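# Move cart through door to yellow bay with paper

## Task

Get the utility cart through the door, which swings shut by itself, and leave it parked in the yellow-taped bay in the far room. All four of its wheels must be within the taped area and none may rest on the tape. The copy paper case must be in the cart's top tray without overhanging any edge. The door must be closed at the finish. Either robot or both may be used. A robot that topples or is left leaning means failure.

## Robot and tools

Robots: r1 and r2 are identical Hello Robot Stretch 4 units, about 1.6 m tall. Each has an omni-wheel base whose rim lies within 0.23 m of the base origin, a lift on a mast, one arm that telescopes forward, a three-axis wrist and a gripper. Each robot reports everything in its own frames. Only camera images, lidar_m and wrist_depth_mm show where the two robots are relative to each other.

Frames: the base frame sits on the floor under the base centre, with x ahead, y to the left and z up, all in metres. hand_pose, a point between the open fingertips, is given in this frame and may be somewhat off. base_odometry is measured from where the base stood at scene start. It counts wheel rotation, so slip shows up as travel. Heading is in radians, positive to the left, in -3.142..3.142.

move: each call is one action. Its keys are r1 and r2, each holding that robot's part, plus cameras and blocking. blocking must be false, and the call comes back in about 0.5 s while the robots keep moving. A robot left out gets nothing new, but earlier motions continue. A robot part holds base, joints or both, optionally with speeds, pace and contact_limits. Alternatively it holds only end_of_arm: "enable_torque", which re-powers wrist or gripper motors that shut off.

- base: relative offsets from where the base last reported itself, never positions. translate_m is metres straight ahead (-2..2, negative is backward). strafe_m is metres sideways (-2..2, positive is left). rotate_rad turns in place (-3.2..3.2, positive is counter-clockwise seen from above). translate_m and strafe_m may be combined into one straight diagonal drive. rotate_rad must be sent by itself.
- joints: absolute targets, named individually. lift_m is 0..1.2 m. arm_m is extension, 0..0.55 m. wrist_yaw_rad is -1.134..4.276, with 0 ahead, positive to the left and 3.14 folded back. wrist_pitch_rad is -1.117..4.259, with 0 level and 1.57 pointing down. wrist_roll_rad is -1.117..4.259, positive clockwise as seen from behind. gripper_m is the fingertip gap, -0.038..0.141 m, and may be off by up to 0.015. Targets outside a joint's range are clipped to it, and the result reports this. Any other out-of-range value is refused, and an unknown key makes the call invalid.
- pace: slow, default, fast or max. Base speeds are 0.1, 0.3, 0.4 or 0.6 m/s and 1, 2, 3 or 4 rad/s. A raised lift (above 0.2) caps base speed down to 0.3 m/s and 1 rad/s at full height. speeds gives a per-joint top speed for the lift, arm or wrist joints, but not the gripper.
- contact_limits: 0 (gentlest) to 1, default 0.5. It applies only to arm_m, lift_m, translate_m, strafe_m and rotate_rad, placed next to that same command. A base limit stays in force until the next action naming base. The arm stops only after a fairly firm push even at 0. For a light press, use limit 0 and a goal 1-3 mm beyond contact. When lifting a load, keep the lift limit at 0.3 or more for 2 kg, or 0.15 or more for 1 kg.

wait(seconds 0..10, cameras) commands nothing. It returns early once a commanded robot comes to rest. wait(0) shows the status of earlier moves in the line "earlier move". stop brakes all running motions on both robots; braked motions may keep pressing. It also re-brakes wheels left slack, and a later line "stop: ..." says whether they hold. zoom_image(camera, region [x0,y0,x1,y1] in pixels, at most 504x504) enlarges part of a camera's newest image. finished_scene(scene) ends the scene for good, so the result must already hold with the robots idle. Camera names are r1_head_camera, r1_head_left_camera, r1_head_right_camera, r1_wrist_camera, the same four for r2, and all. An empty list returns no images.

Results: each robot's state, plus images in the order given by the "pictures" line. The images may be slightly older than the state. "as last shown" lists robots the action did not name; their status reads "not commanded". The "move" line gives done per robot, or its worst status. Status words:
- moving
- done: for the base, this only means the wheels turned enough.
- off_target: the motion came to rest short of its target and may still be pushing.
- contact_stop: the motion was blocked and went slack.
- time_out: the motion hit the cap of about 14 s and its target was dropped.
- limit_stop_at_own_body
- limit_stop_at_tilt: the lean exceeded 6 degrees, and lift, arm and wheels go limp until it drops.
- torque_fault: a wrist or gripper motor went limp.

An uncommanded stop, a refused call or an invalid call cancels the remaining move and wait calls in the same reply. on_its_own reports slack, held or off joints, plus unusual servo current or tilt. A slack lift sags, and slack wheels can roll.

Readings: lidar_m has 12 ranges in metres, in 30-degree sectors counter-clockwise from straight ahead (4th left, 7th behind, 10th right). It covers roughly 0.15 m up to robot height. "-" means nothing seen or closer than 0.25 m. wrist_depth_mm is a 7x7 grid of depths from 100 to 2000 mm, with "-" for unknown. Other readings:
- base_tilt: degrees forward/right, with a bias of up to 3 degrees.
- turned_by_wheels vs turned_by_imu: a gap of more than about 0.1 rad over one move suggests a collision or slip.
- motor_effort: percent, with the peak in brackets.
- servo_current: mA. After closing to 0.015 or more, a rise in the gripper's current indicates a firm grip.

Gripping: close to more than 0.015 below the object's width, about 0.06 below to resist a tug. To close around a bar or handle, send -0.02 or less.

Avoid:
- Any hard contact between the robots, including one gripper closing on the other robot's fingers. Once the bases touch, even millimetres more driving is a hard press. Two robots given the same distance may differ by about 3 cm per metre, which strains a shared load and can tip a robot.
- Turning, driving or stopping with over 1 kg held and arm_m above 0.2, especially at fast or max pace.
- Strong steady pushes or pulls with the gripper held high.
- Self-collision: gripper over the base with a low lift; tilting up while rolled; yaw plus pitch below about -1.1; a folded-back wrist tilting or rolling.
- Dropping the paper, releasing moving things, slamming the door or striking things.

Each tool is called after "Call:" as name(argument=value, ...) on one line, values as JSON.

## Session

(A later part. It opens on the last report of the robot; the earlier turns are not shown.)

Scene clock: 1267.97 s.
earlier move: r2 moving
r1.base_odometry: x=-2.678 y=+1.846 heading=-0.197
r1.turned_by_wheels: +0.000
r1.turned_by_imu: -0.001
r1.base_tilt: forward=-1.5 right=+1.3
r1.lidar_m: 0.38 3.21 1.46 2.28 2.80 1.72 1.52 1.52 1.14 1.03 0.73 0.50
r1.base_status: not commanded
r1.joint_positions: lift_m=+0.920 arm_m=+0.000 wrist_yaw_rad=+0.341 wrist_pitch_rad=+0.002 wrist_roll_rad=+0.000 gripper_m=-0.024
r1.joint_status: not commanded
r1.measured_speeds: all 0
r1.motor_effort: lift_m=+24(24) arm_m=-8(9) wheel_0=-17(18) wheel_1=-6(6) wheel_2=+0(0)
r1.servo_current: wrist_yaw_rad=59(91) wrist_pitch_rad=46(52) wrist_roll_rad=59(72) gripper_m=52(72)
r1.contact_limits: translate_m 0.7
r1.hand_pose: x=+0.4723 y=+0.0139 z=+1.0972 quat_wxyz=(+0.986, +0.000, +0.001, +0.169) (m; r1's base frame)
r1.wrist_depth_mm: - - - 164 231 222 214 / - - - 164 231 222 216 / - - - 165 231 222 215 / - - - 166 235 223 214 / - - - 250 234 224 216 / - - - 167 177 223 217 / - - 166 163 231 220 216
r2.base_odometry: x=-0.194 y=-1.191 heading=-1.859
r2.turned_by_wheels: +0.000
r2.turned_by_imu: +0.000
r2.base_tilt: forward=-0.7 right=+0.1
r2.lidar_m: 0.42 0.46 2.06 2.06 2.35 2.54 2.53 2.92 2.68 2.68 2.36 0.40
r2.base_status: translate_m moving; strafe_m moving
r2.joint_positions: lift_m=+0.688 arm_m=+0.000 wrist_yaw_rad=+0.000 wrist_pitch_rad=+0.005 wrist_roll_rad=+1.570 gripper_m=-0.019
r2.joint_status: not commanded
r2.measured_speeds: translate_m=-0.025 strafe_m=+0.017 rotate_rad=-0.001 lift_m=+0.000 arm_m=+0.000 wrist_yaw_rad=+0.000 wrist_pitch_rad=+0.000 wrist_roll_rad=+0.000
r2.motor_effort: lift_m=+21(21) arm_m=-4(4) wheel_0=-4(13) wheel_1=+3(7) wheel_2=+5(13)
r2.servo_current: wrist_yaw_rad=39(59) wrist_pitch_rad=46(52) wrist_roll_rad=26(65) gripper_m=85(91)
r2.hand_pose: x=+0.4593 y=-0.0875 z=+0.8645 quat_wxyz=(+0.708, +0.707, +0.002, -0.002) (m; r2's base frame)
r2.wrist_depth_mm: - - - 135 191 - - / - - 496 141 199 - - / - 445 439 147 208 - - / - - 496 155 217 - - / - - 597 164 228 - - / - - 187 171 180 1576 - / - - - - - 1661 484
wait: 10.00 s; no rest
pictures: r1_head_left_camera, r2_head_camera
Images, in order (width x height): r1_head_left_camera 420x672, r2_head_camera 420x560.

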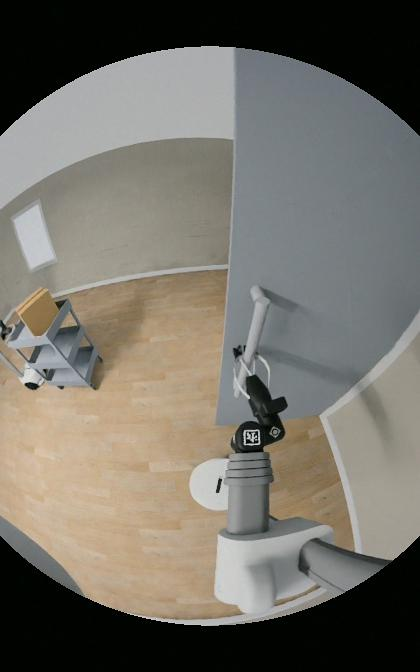

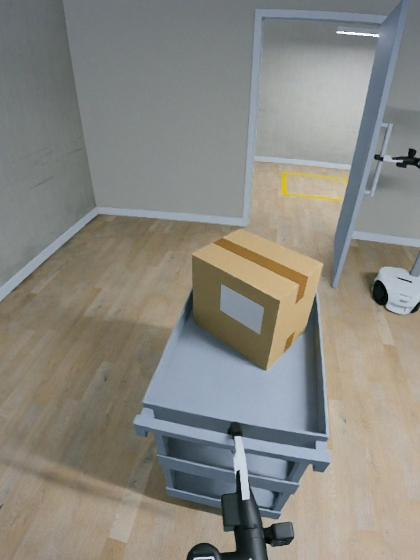

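Call:
move(blocking=false, r2={"base":{"translate_m":0.466,"strafe_m":-0.217},"pace":"slow"}, cameras=[])

Call:
wait(seconds=8, cameras=["r2_head_camera","r1_head_left_camera"])

Scene clock: 1283.50 s.
earlier move: r2 done
move: r2 moving
r1: as last shown
r1.turned_by_imu: +0.000
r1.lidar_m: 0.40 3.21 1.45 2.25 2.80 1.71 1.51 1.52 1.17 1.03 0.74 0.51
r1.motor_effort: lift_m=+24(24) arm_m=-8(8) wheel_0=-17(18) wheel_1=-6(6) wheel_2=+0(0)
r1.servo_current: wrist_yaw_rad=72(85) wrist_pitch_rad=39(52) wrist_roll_rad=46(59) gripper_m=59(65)
r1.contact_limits: translate_m 0.7
r1.wrist_depth_mm: - - - 164 232 221 214 / - - - 165 232 222 216 / - - - 165 230 223 215 / - - - 166 234 224 215 / - - - 249 232 224 216 / - - - 167 177 223 217 / - - 166 163 232 219 217
r2.base_odometry: x=-0.201 y=-1.199 heading=-1.859
r2.turned_by_wheels: +0.000
r2.turned_by_imu: +0.001
r2.base_tilt: forward=-0.6 right=+0.0
r2.lidar_m: 0.40 0.46 2.09 2.07 2.33 2.54 2.55 2.94 2.68 2.67 2.37 0.41
r2.base_status: translate_m moving; strafe_m moving
r2.joint_positions: lift_m=+0.688 arm_m=+0.000 wrist_yaw_rad=+0.000 wrist_pitch_rad=+0.005 wrist_roll_rad=+1.570 gripper_m=-0.019
r2.joint_status: not commanded
r2.measured_speeds: translate_m=+0.048 strafe_m=-0.023 rotate_rad=-0.002 lift_m=+0.000 arm_m=+0.000 wrist_yaw_rad=+0.000 wrist_pitch_rad=+0.000 wrist_roll_rad=+0.000
r2.motor_effort: lift_m=+21(21) arm_m=-4(4) wheel_0=+7(11) wheel_1=+5(6) wheel_2=-11(13)
r2.servo_current: wrist_yaw_rad=39(52) wrist_pitch_rad=46(46) wrist_roll_rad=46(59) gripper_m=85(85)
r2.hand_pose: x=+0.4593 y=-0.0875 z=+0.8645 quat_wxyz=(+0.708, +0.707, +0.002, -0.002) (m; r2's base frame)
r2.wrist_depth_mm: - - - 136 191 - - / - - 500 141 199 750 - / - 449 439 147 208 - - / - - 500 156 217 - - / - - 597 164 228 - - / - - 186 170 179 1618 - / - - - - - 1708 484
pictures: none
No camera images: "cameras" was empty.

Scene clock: 1289.33 s.
earlier move: r2 done
r1.base_odometry: x=-2.678 y=+1.846 heading=-0.197
r1.turned_by_wheels: +0.000
r1.turned_by_imu: +0.000
r1.base_tilt: forward=-1.5 right=+1.3
r1.lidar_m: 0.39 1.16 1.06 1.88 2.81 1.69 1.52 1.51 1.20 1.03 0.73 0.49
r1.base_status: not commanded
r1.joint_positions: lift_m=+0.920 arm_m=+0.000 wrist_yaw_rad=+0.341 wrist_pitch_rad=+0.002 wrist_roll_rad=+0.000 gripper_m=-0.024
r1.joint_status: not commanded
r1.measured_speeds: all 0
r1.motor_effort: lift_m=+24(24) arm_m=-8(8) wheel_0=-18(18) wheel_1=-6(6) wheel_2=+0(0)
r1.servo_current: wrist_yaw_rad=65(85) wrist_pitch_rad=46(59) wrist_roll_rad=39(72) gripper_m=65(65)
r1.contact_limits: translate_m 0.7
r1.hand_pose: x=+0.4723 y=+0.0139 z=+1.0972 quat_wxyz=(+0.986, +0.000, +0.001, +0.169) (m; r1's base frame)
r1.wrist_depth_mm: - - - 164 231 221 214 / - - - 164 232 222 216 / - - - 165 230 223 215 / - - - 166 234 223 215 / - - - 249 235 224 216 / 1078 - - 167 177 223 217 / - - 166 163 232 220 217
r2.base_odometry: x=-0.532 y=-1.574 heading=-1.858
r2.turned_by_wheels: +0.000
r2.turned_by_imu: +0.003
r2.base_tilt: forward=-0.7 right=+0.1
r2.lidar_m: 0.41 0.46 2.16 2.17 2.51 3.05 3.04 3.05 2.58 2.59 1.80 0.41
r2.base_status: done
r2.joint_positions: lift_m=+0.688 arm_m=+0.000 wrist_yaw_rad=+0.001 wrist_pitch_rad=+0.005 wrist_roll_rad=+1.570 gripper_m=-0.019
r2.joint_status: not commanded
r2.measured_speeds: all 0
r2.motor_effort: lift_m=+21(21) arm_m=-4(4) wheel_0=+6(14) wheel_1=+6(8) wheel_2=-4(14)
r2.servo_current: wrist_yaw_rad=46(65) wrist_pitch_rad=46(52) wrist_roll_rad=52(59) gripper_m=85(91)
r2.hand_pose: x=+0.4594 y=-0.0871 z=+0.8645 quat_wxyz=(+0.708, +0.707, +0.002, -0.002) (m; r2's base frame)
r2.wrist_depth_mm: - - - 138 194 741 - / - - 512 144 202 - - / - 462 445 149 210 - - / - - 488 158 218 820 - / - - 580 165 228 - - / - - 186 171 180 - - / - - - - - 1661 496
wait: 5.83 of 8 s (r2 has come to rest)
pictures: r1_head_left_camera, r2_head_camera
Images, in order (width x height): r1_head_left_camera 420x672, r2_head_camera 420x560.

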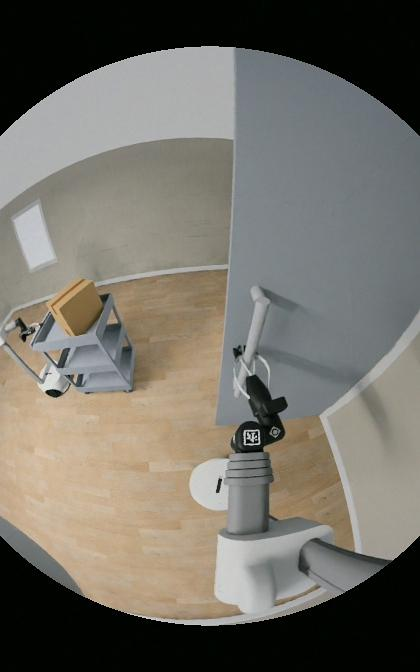

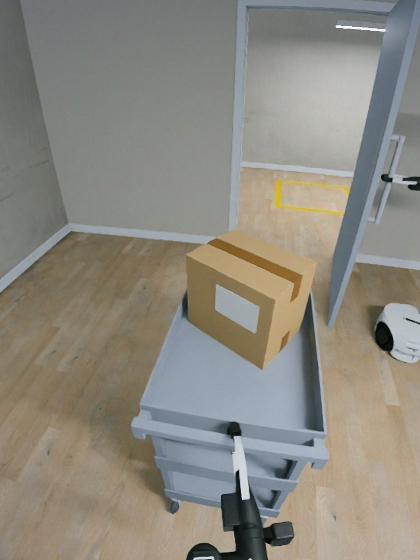

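Call:
move(blocking=false, r2={"base":{"translate_m":0.375,"strafe_m":-0.163},"pace":"slow"}, cameras=[])

Call:
wait(seconds=8, cameras=["r2_head_camera","r1_head_left_camera"])

Scene clock: 1299.87 s.
move: r2 moving
r1: as last shown
r1.base_tilt: forward=-1.6 right=+1.3
r1.lidar_m: 0.41 1.13 1.05 1.87 2.80 1.69 1.51 1.52 1.19 1.04 0.70 0.52
r1.motor_effort: lift_m=+24(24) arm_m=-8(8) wheel_0=-17(18) wheel_1=-6(6) wheel_2=+0(0)
r1.servo_current: wrist_yaw_rad=52(72) wrist_pitch_rad=46(52) wrist_roll_rad=52(59) gripper_m=59(65)
r1.contact_limits: translate_m 0.7
r1.wrist_depth_mm: - - - 164 231 221 213 / - - - 164 232 221 216 / - - - 165 230 223 214 / - - - 166 233 224 216 / - - - 248 234 224 216 / 976 - - 167 178 223 216 / - - 166 163 231 220 216
r2.base_odometry: x=-0.541 y=-1.584 heading=-1.858
r2.turned_by_wheels: +0.000
r2.turned_by_imu: +0.001
r2.base_tilt: forward=-0.7 right=+0.1
r2.lidar_m: 0.41 0.48 2.18 2.18 2.49 3.04 3.03 3.04 2.58 2.58 1.77 0.41
r2.base_status: translate_m moving; strafe_m moving
r2.joint_positions: lift_m=+0.688 arm_m=+0.000 wrist_yaw_rad=+0.001 wrist_pitch_rad=+0.005 wrist_roll_rad=+1.570 gripper_m=-0.019
r2.joint_status: not commanded
r2.measured_speeds: translate_m=+0.050 strafe_m=-0.021 rotate_rad=+0.001 lift_m=+0.000 arm_m=+0.000 wrist_yaw_rad=+0.000 wrist_pitch_rad=+0.000 wrist_roll_rad=+0.000
r2.motor_effort: lift_m=+21(21) arm_m=-4(4) wheel_0=+12(13) wheel_1=+6(7) wheel_2=-10(10)
r2.servo_current: wrist_yaw_rad=33(59) wrist_pitch_rad=46(52) wrist_roll_rad=52(52) gripper_m=78(85)
r2.hand_pose: x=+0.4594 y=-0.0871 z=+0.8645 quat_wxyz=(+0.708, +0.707, +0.002, -0.002) (m; r2's base frame)
r2.wrist_depth_mm: - - - 139 195 1336 - / - - 521 144 203 - - / - 449 445 150 211 - - / - - 484 158 219 842 - / - - 574 165 228 - - / - - 186 171 179 - - / - - - - 246 1661 492
pictures: none
No camera images: "cameras" was empty.

Scene clock: 1304.67 s.
earlier move: r2 done
r1.base_odometry: x=-2.678 y=+1.846 heading=-0.197
r1.turned_by_wheels: +0.000
r1.turned_by_imu: +0.000
r1.base_tilt: forward=-1.5 right=+1.3
r1.lidar_m: 0.39 0.93 1.00 4.72 2.81 1.73 1.51 1.52 1.21 1.04 0.72 0.51
r1.base_status: not commanded
r1.joint_positions: lift_m=+0.920 arm_m=+0.000 wrist_yaw_rad=+0.341 wrist_pitch_rad=+0.002 wrist_roll_rad=+0.000 gripper_m=-0.024
r1.joint_status: not commanded
r1.measured_speeds: all 0
r1.motor_effort: lift_m=+24(24) arm_m=-8(8) wheel_0=-17(18) wheel_1=-6(6) wheel_2=+0(0)
r1.servo_current: wrist_yaw_rad=59(91) wrist_pitch_rad=39(52) wrist_roll_rad=33(78) gripper_m=52(65)
r1.contact_limits: translate_m 0.7
r1.hand_pose: x=+0.4723 y=+0.0139 z=+1.0972 quat_wxyz=(+0.986, +0.000, +0.001, +0.169) (m; r1's base frame)
r1.wrist_depth_mm: - - - 164 232 221 214 / - - - 165 231 222 216 / - - - 165 230 222 215 / - - - 166 233 224 216 / 778 878 - 250 233 224 216 / 759 878 258 167 177 223 216 / - 707 159 163 232 220 216
r2.base_odometry: x=-0.794 y=-1.887 heading=-1.858
r2.turned_by_wheels: +0.000
r2.turned_by_imu: +0.001
r2.base_tilt: forward=-0.7 right=+0.0
r2.lidar_m: 0.39 0.40 2.23 2.24 2.59 3.44 3.45 2.97 2.51 2.49 1.44 0.42
r2.base_status: done
r2.joint_positions: lift_m=+0.688 arm_m=+0.000 wrist_yaw_rad=+0.001 wrist_pitch_rad=+0.005 wrist_roll_rad=+1.570 gripper_m=-0.019
r2.joint_status: not commanded
r2.measured_speeds: all 0
r2.motor_effort: lift_m=+21(21) arm_m=-4(4) wheel_0=+4(14) wheel_1=+4(7) wheel_2=-6(11)
r2.servo_current: wrist_yaw_rad=46(59) wrist_pitch_rad=46(52) wrist_roll_rad=52(72) gripper_m=78(91)
r2.hand_pose: x=+0.4594 y=-0.0871 z=+0.8645 quat_wxyz=(+0.708, +0.707, +0.002, -0.002) (m; r2's base frame)
r2.wrist_depth_mm: - - - 162 221 1661 1160 / - - - 163 224 1537 - / - - 535 166 227 831 - / - 473 462 228 229 831 - / - - 508 170 232 842 - / - - 187 172 179 - - / - - - - 236 1708 -
wait: 4.80 of 8 s (r2 has come to rest)
pictures: r1_head_left_camera, r2_head_camera
Images, in order (width x height): r1_head_left_camera 420x672, r2_head_camera 420x560.

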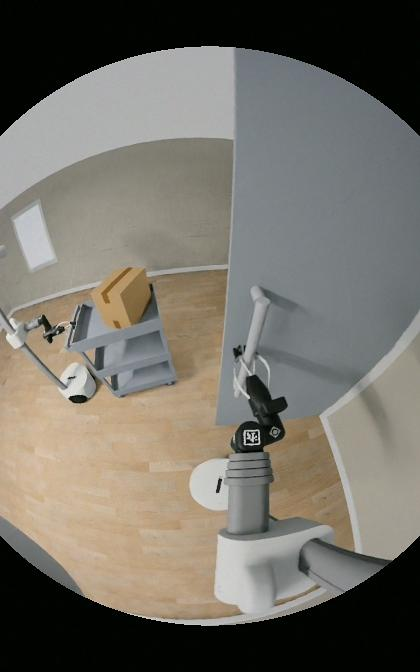

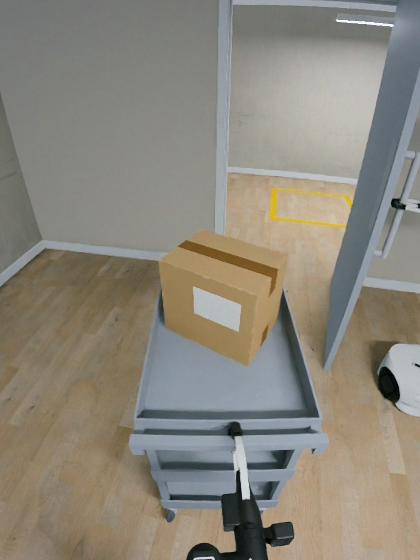

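Call:
move(blocking=false, r2={"base":{"translate_m":-0.285,"strafe_m":0.104},"pace":"slow"}, cameras=[])

Call:
wait(seconds=6, cameras=[])

Call:
move(blocking=false, r2={"base":{"rotate_rad":-0.1},"pace":"slow"}, cameras=[])

Call:
wait(seconds=2, cameras=[])

Call:
move(blocking=false, r2={"base":{"translate_m":-0.294,"strafe_m":0.075},"pace":"slow"}, cameras=[])

Call:
wait(seconds=6, cameras=["r2_head_camera"])

Scene clock: 1326.23 s.
move: r2 moving
r1: as last shown
r1.base_tilt: forward=-1.6 right=+1.3
r1.lidar_m: 0.39 0.92 1.01 4.71 2.83 1.70 1.50 1.53 1.18 1.04 0.74 0.50
r1.motor_effort: lift_m=+24(24) arm_m=-8(8) wheel_0=-18(18) wheel_1=-6(6) wheel_2=+0(0)
r1.servo_current: wrist_yaw_rad=65(78) wrist_pitch_rad=46(46) wrist_roll_rad=59(59) gripper_m=59(65)
r1.contact_limits: translate_m 0.7
r1.wrist_depth_mm: - - - 164 230 220 213 / - - - 164 232 223 216 / - - - 165 230 223 215 / - - - 166 232 224 216 / 759 891 - 250 234 224 216 / 750 878 259 167 178 223 216 / - 732 159 164 231 220 218
r2.base_odometry: x=-0.787 y=-1.877 heading=-1.858
r2.turned_by_wheels: +0.000
r2.turned_by_imu: +0.000
r2.base_tilt: forward=-0.6 right=+0.1
r2.lidar_m: 0.37 0.43 2.24 2.23 2.58 3.44 3.43 2.91 2.50 2.51 1.44 0.42
r2.base_status: translate_m moving; strafe_m moving
r2.joint_positions: lift_m=+0.688 arm_m=+0.000 wrist_yaw_rad=+0.001 wrist_pitch_rad=+0.005 wrist_roll_rad=+1.570 gripper_m=-0.019
r2.joint_status: not commanded
r2.measured_speeds: translate_m=-0.050 strafe_m=+0.018 rotate_rad=+0.000 lift_m=+0.000 arm_m=+0.000 wrist_yaw_rad=+0.000 wrist_pitch_rad=+0.000 wrist_roll_rad=+0.000
r2.motor_effort: lift_m=+21(21) arm_m=-4(4) wheel_0=-6(9) wheel_1=-7(7) wheel_2=+12(12)
r2.servo_current: wrist_yaw_rad=52(59) wrist_pitch_rad=46(46) wrist_roll_rad=52(52) gripper_m=78(85)
r2.hand_pose: x=+0.4594 y=-0.0871 z=+0.8645 quat_wxyz=(+0.708, +0.707, +0.002, -0.002) (m; r2's base frame)
r2.wrist_depth_mm: - - - 161 220 1618 1138 / - - - 163 223 1499 - / - - 530 166 226 831 - / - 477 459 227 228 831 - / - - 508 170 231 842 - / - - 187 172 179 - - / - - - - 236 1708 -
pictures: none
No camera images: "cameras" was empty.

Scene clock: 1330.00 s.
earlier move: r2 done
r1.base_odometry: x=-2.678 y=+1.846 heading=-0.197
r1.turned_by_wheels: +0.000
r1.turned_by_imu: +0.000
r1.base_tilt: forward=-1.5 right=+1.3
r1.lidar_m: 0.41 1.00 1.02 1.80 2.83 1.71 1.52 1.51 1.20 1.03 0.72 0.48
r1.base_status: not commanded
r1.joint_positions: lift_m=+0.920 arm_m=+0.000 wrist_yaw_rad=+0.341 wrist_pitch_rad=+0.002 wrist_roll_rad=+0.000 gripper_m=-0.024
r1.joint_status: not commanded
r1.measured_speeds: all 0
r1.motor_effort: lift_m=+24(24) arm_m=-8(9) wheel_0=-17(18) wheel_1=-6(6) wheel_2=+0(0)
r1.servo_current: wrist_yaw_rad=65(85) wrist_pitch_rad=46(52) wrist_roll_rad=52(65) gripper_m=59(65)
r1.contact_limits: translate_m 0.7
r1.hand_pose: x=+0.4723 y=+0.0139 z=+1.0972 quat_wxyz=(+0.986, +0.000, +0.001, +0.169) (m; r1's base frame)
r1.wrist_depth_mm: - - - 163 231 223 213 / - - - 165 233 222 216 / - - - 165 231 223 215 / - - - 166 233 224 216 / 946 - - 249 235 224 216 / 931 - - 167 177 223 216 / - - 166 163 233 220 217
r2.base_odometry: x=-0.614 y=-1.644 heading=-1.859
r2.turned_by_wheels: +0.000
r2.turned_by_imu: +0.000
r2.base_tilt: forward=-0.7 right=+0.1
r2.lidar_m: 0.42 0.43 2.21 2.21 2.54 3.14 3.14 2.97 2.54 2.53 1.67 0.40
r2.base_status: done
r2.joint_positions: lift_m=+0.688 arm_m=+0.000 wrist_yaw_rad=-0.001 wrist_pitch_rad=+0.005 wrist_roll_rad=+1.570 gripper_m=-0.019
r2.joint_status: not commanded
r2.measured_speeds: all 0
r2.motor_effort: lift_m=+20(21) arm_m=-4(4) wheel_0=-6(12) wheel_1=-5(7) wheel_2=+4(12)
r2.servo_current: wrist_yaw_rad=46(59) wrist_pitch_rad=39(52) wrist_roll_rad=52(59) gripper_m=78(91)
r2.hand_pose: x=+0.4592 y=-0.0876 z=+0.8645 quat_wxyz=(+0.708, +0.707, +0.002, -0.002) (m; r2's base frame)
r2.wrist_depth_mm: - - - 152 209 1499 1138 / - - 609 156 214 778 - / - - 473 160 220 809 - / - 492 469 165 225 831 - / - - 535 168 230 - - / - - 185 172 181 - - / - - - - 240 1708 -
wait: 3.77 of 6 s (r2 has come to rest)
pictures: none
No camera images: "cameras" was empty.

Scene clock: 1330.50 s.
move: r2 moving
r1: as last shown
r1.base_tilt: forward=-1.6 right=+1.3
r1.lidar_m: 0.39 0.99 1.03 1.80 2.80 1.72 1.53 1.53 1.17 1.03 0.74 0.50
r1.motor_effort: lift_m=+24(24) arm_m=-8(8) wheel_0=-17(18) wheel_1=-6(6) wheel_2=+0(0)
r1.servo_current: wrist_yaw_rad=52(78) wrist_pitch_rad=46(52) wrist_roll_rad=46(59) gripper_m=59(65)
r1.contact_limits: translate_m 0.7
r1.wrist_depth_mm: - - - 163 231 221 214 / - - - 164 231 222 216 / - - - 165 230 222 215 / - - - 166 233 224 215 / 931 - - 250 233 223 216 / 946 - - 167 177 223 216 / - - 166 163 231 219 216
r2.base_odometry: x=-0.614 y=-1.644 heading=-1.949
r2.turned_by_wheels: -0.090
r2.turned_by_imu: -0.087
r2.base_tilt: forward=-0.6 right=+0.1
r2.lidar_m: 0.39 0.40 2.22 2.20 2.38 3.15 3.12 3.15 2.57 2.53 1.74 0.43
r2.base_status: rotate_rad moving
r2.joint_positions: lift_m=+0.688 arm_m=+0.000 wrist_yaw_rad=+0.005 wrist_pitch_rad=+0.005 wrist_roll_rad=+1.570 gripper_m=-0.019
r2.joint_status: not commanded
r2.measured_speeds: translate_m=+0.000 strafe_m=-0.002 rotate_rad=-0.156 lift_m=+0.000 arm_m=+0.000 wrist_yaw_rad=+0.000 wrist_pitch_rad=+0.000 wrist_roll_rad=+0.000
r2.motor_effort: lift_m=+21(21) arm_m=-4(4) wheel_0=+9(9) wheel_1=+4(7) wheel_2=+8(10)
r2.servo_current: wrist_yaw_rad=46(52) wrist_pitch_rad=46(52) wrist_roll_rad=52(59) gripper_m=85(91)
r2.hand_pose: x=+0.4598 y=-0.0859 z=+0.8645 quat_wxyz=(+0.708, +0.707, +0.004, +0.000) (m; r2's base frame)
r2.wrist_depth_mm: - - - 165 224 1537 1160 / - - - 166 226 1576 - / - - 564 168 228 809 - / - 480 459 229 230 820 - / - - 504 171 232 842 - / - - 187 173 179 - - / - - - - 236 - -
pictures: none
No camera images: "cameras" was empty.

Scene clock: 1330.93 s.
earlier move: r2 done
r1.base_odometry: x=-2.678 y=+1.846 heading=-0.197
r1.turned_by_wheels: +0.000
r1.turned_by_imu: +0.000
r1.base_tilt: forward=-1.5 right=+1.3
r1.lidar_m: 0.40 1.00 1.04 1.79 2.81 1.71 1.50 1.52 1.17 1.04 0.74 0.50
r1.base_status: not commanded
r1.joint_positions: lift_m=+0.920 arm_m=+0.000 wrist_yaw_rad=+0.341 wrist_pitch_rad=+0.002 wrist_roll_rad=+0.000 gripper_m=-0.024
r1.joint_status: not commanded
r1.measured_speeds: all 0
r1.motor_effort: lift_m=+24(24) arm_m=-8(8) wheel_0=-17(18) wheel_1=-6(6) wheel_2=+0(0)
r1.servo_current: wrist_yaw_rad=65(78) wrist_pitch_rad=46(52) wrist_roll_rad=52(65) gripper_m=65(65)
r1.contact_limits: translate_m 0.7
r1.hand_pose: x=+0.4723 y=+0.0139 z=+1.0972 quat_wxyz=(+0.986, +0.000, +0.001, +0.169) (m; r1's base frame)
r1.wrist_depth_mm: - - - 164 230 221 213 / - - - 164 231 222 216 / - - - 166 231 223 215 / - - - 166 233 223 215 / 946 - - 249 234 224 216 / 946 - - 167 177 222 216 / - - 166 163 231 220 216
r2.base_odometry: x=-0.614 y=-1.644 heading=-1.958
r2.turned_by_wheels: -0.009
r2.turned_by_imu: -0.009
r2.base_tilt: forward=-0.7 right=+0.1
r2.lidar_m: 0.39 0.40 2.23 2.19 2.37 3.16 3.13 3.21 2.55 2.53 1.75 0.43
r2.base_status: done
r2.joint_positions: lift_m=+0.688 arm_m=+0.000 wrist_yaw_rad=+0.003 wrist_pitch_rad=+0.005 wrist_roll_rad=+1.570 gripper_m=-0.019
r2.joint_status: not commanded
r2.measured_speeds: all 0
r2.motor_effort: lift_m=+21(21) arm_m=-4(4) wheel_0=+3(9) wheel_1=+6(7) wheel_2=+4(10)
r2.servo_current: wrist_yaw_rad=59(59) wrist_pitch_rad=46(52) wrist_roll_rad=46(59) gripper_m=78(91)
r2.hand_pose: x=+0.4596 y=-0.0866 z=+0.8645 quat_wxyz=(+0.708, +0.707, +0.003, -0.001) (m; r2's base frame)
r2.wrist_depth_mm: - - - 169 229 1430 1138 / - - - 170 230 1618 - / - - 585 171 232 809 - / - - 466 231 232 831 - / - - 496 172 233 854 - / - - 187 172 179 - - / - - 615 - 234 - -
wait: 0.43 of 2 s (r2 has come to rest)
pictures: none
No camera images: "cameras" was empty.

Scene clock: 1331.43 s.
move: r2 moving
r1: as last shown
r1.base_tilt: forward=-1.6 right=+1.3
r1.lidar_m: 0.39 1.02 1.01 1.82 2.80 1.73 1.50 1.51 1.19 1.03 0.73 0.48
r1.servo_current: wrist_yaw_rad=78(78) wrist_pitch_rad=39(46) wrist_roll_rad=52(65) gripper_m=59(65)
r1.contact_limits: translate_m 0.7
r1.wrist_depth_mm: - - - 164 231 222 214 / - - - 165 230 222 216 / - - - 166 231 222 214 / - - - 166 232 223 215 / 976 - - 251 234 224 216 / 960 - - 166 177 224 216 / - - 166 163 232 219 216
r2.base_odometry: x=-0.606 y=-1.634 heading=-1.958
r2.turned_by_wheels: +0.000
r2.turned_by_imu: +0.000
r2.base_tilt: forward=-0.7 right=+0.1
r2.lidar_m: 0.40 0.40 2.23 2.18 2.40 3.17 3.14 3.17 2.57 2.54 1.80 0.43
r2.base_status: translate_m moving; strafe_m moving
r2.joint_positions: lift_m=+0.688 arm_m=+0.000 wrist_yaw_rad=+0.003 wrist_pitch_rad=+0.005 wrist_roll_rad=+1.570 gripper_m=-0.019
r2.joint_status: not commanded
r2.measured_speeds: translate_m=-0.049 strafe_m=+0.012 rotate_rad=-0.004 lift_m=+0.000 arm_m=+0.000 wrist_yaw_rad=+0.000 wrist_pitch_rad=+0.000 wrist_roll_rad=+0.000
r2.motor_effort: lift_m=+21(21) arm_m=-4(4) wheel_0=-6(11) wheel_1=-5(6) wheel_2=+10(12)
r2.servo_current: wrist_yaw_rad=33(59) wrist_pitch_rad=46(46) wrist_roll_rad=46(52) gripper_m=78(78)
r2.hand_pose: x=+0.4596 y=-0.0866 z=+0.8645 quat_wxyz=(+0.708, +0.707, +0.003, -0.001) (m; r2's base frame)
r2.wrist_depth_mm: - - - 170 230 1430 1160 / - - - 170 231 1661 - / - - 597 171 231 809 - / - - 466 231 233 831 - / - - 496 171 232 842 - / - - 187 173 180 - - / - - 609 - 234 - -
pictures: none
No camera images: "cameras" was empty.

Scene clock: 1335.23 s.
earlier move: r2 done
r1.base_odometry: x=-2.678 y=+1.846 heading=-0.197
r1.turned_by_wheels: +0.000
r1.turned_by_imu: +0.000
r1.base_tilt: forward=-1.5 right=+1.3
r1.lidar_m: 0.39 3.23 1.10 1.98 2.83 1.74 1.50 1.53 1.16 1.04 0.72 0.48
r1.base_status: not commanded
r1.joint_positions: lift_m=+0.920 arm_m=+0.000 wrist_yaw_rad=+0.341 wrist_pitch_rad=+0.002 wrist_roll_rad=+0.000 gripper_m=-0.024
r1.joint_status: not commanded
r1.measured_speeds: all 0
r1.motor_effort: lift_m=+24(24) arm_m=-8(8) wheel_0=-17(18) wheel_1=-6(6) wheel_2=+0(0)
r1.servo_current: wrist_yaw_rad=65(85) wrist_pitch_rad=46(52) wrist_roll_rad=52(65) gripper_m=65(65)
r1.contact_limits: translate_m 0.7
r1.hand_pose: x=+0.4723 y=+0.0139 z=+1.0972 quat_wxyz=(+0.986, +0.000, +0.001, +0.169) (m; r1's base frame)
r1.wrist_depth_mm: - - - 164 230 223 213 / - - - 165 231 221 216 / - - - 165 232 223 215 / - - - 165 233 224 216 / - - - 250 234 223 216 / - - - 167 177 223 216 / - - 166 163 232 220 216
r2.base_odometry: x=-0.434 y=-1.400 heading=-1.958
r2.turned_by_wheels: +0.000
r2.turned_by_imu: -0.001
r2.base_tilt: forward=-0.7 right=+0.1
r2.lidar_m: 0.42 0.46 2.22 2.16 2.39 2.85 2.83 3.08 2.59 2.55 2.82 0.40
r2.base_status: done
r2.joint_positions: lift_m=+0.688 arm_m=+0.000 wrist_yaw_rad=+0.000 wrist_pitch_rad=+0.005 wrist_roll_rad=+1.570 gripper_m=-0.019
r2.joint_status: not commanded
r2.measured_speeds: all 0
r2.motor_effort: lift_m=+21(21) arm_m=-4(4) wheel_0=-7(14) wheel_1=-5(8) wheel_2=+5(12)
r2.servo_current: wrist_yaw_rad=33(65) wrist_pitch_rad=46(59) wrist_roll_rad=46(65) gripper_m=85(85)
r2.hand_pose: x=+0.4593 y=-0.0876 z=+0.8645 quat_wxyz=(+0.708, +0.707, +0.002, -0.002) (m; r2's base frame)
r2.wrist_depth_mm: - - - 137 193 691 - / - - 504 142 200 - - / - 449 436 148 208 - - / - - 492 157 216 - - / - - 591 165 228 - - / - - 187 171 181 1576 - / - - - - - 1708 488
wait: 3.80 of 6 s (r2 has come to rest)
pictures: r2_head_camera
Images, in order (width x height): r2_head_camera 420x560.

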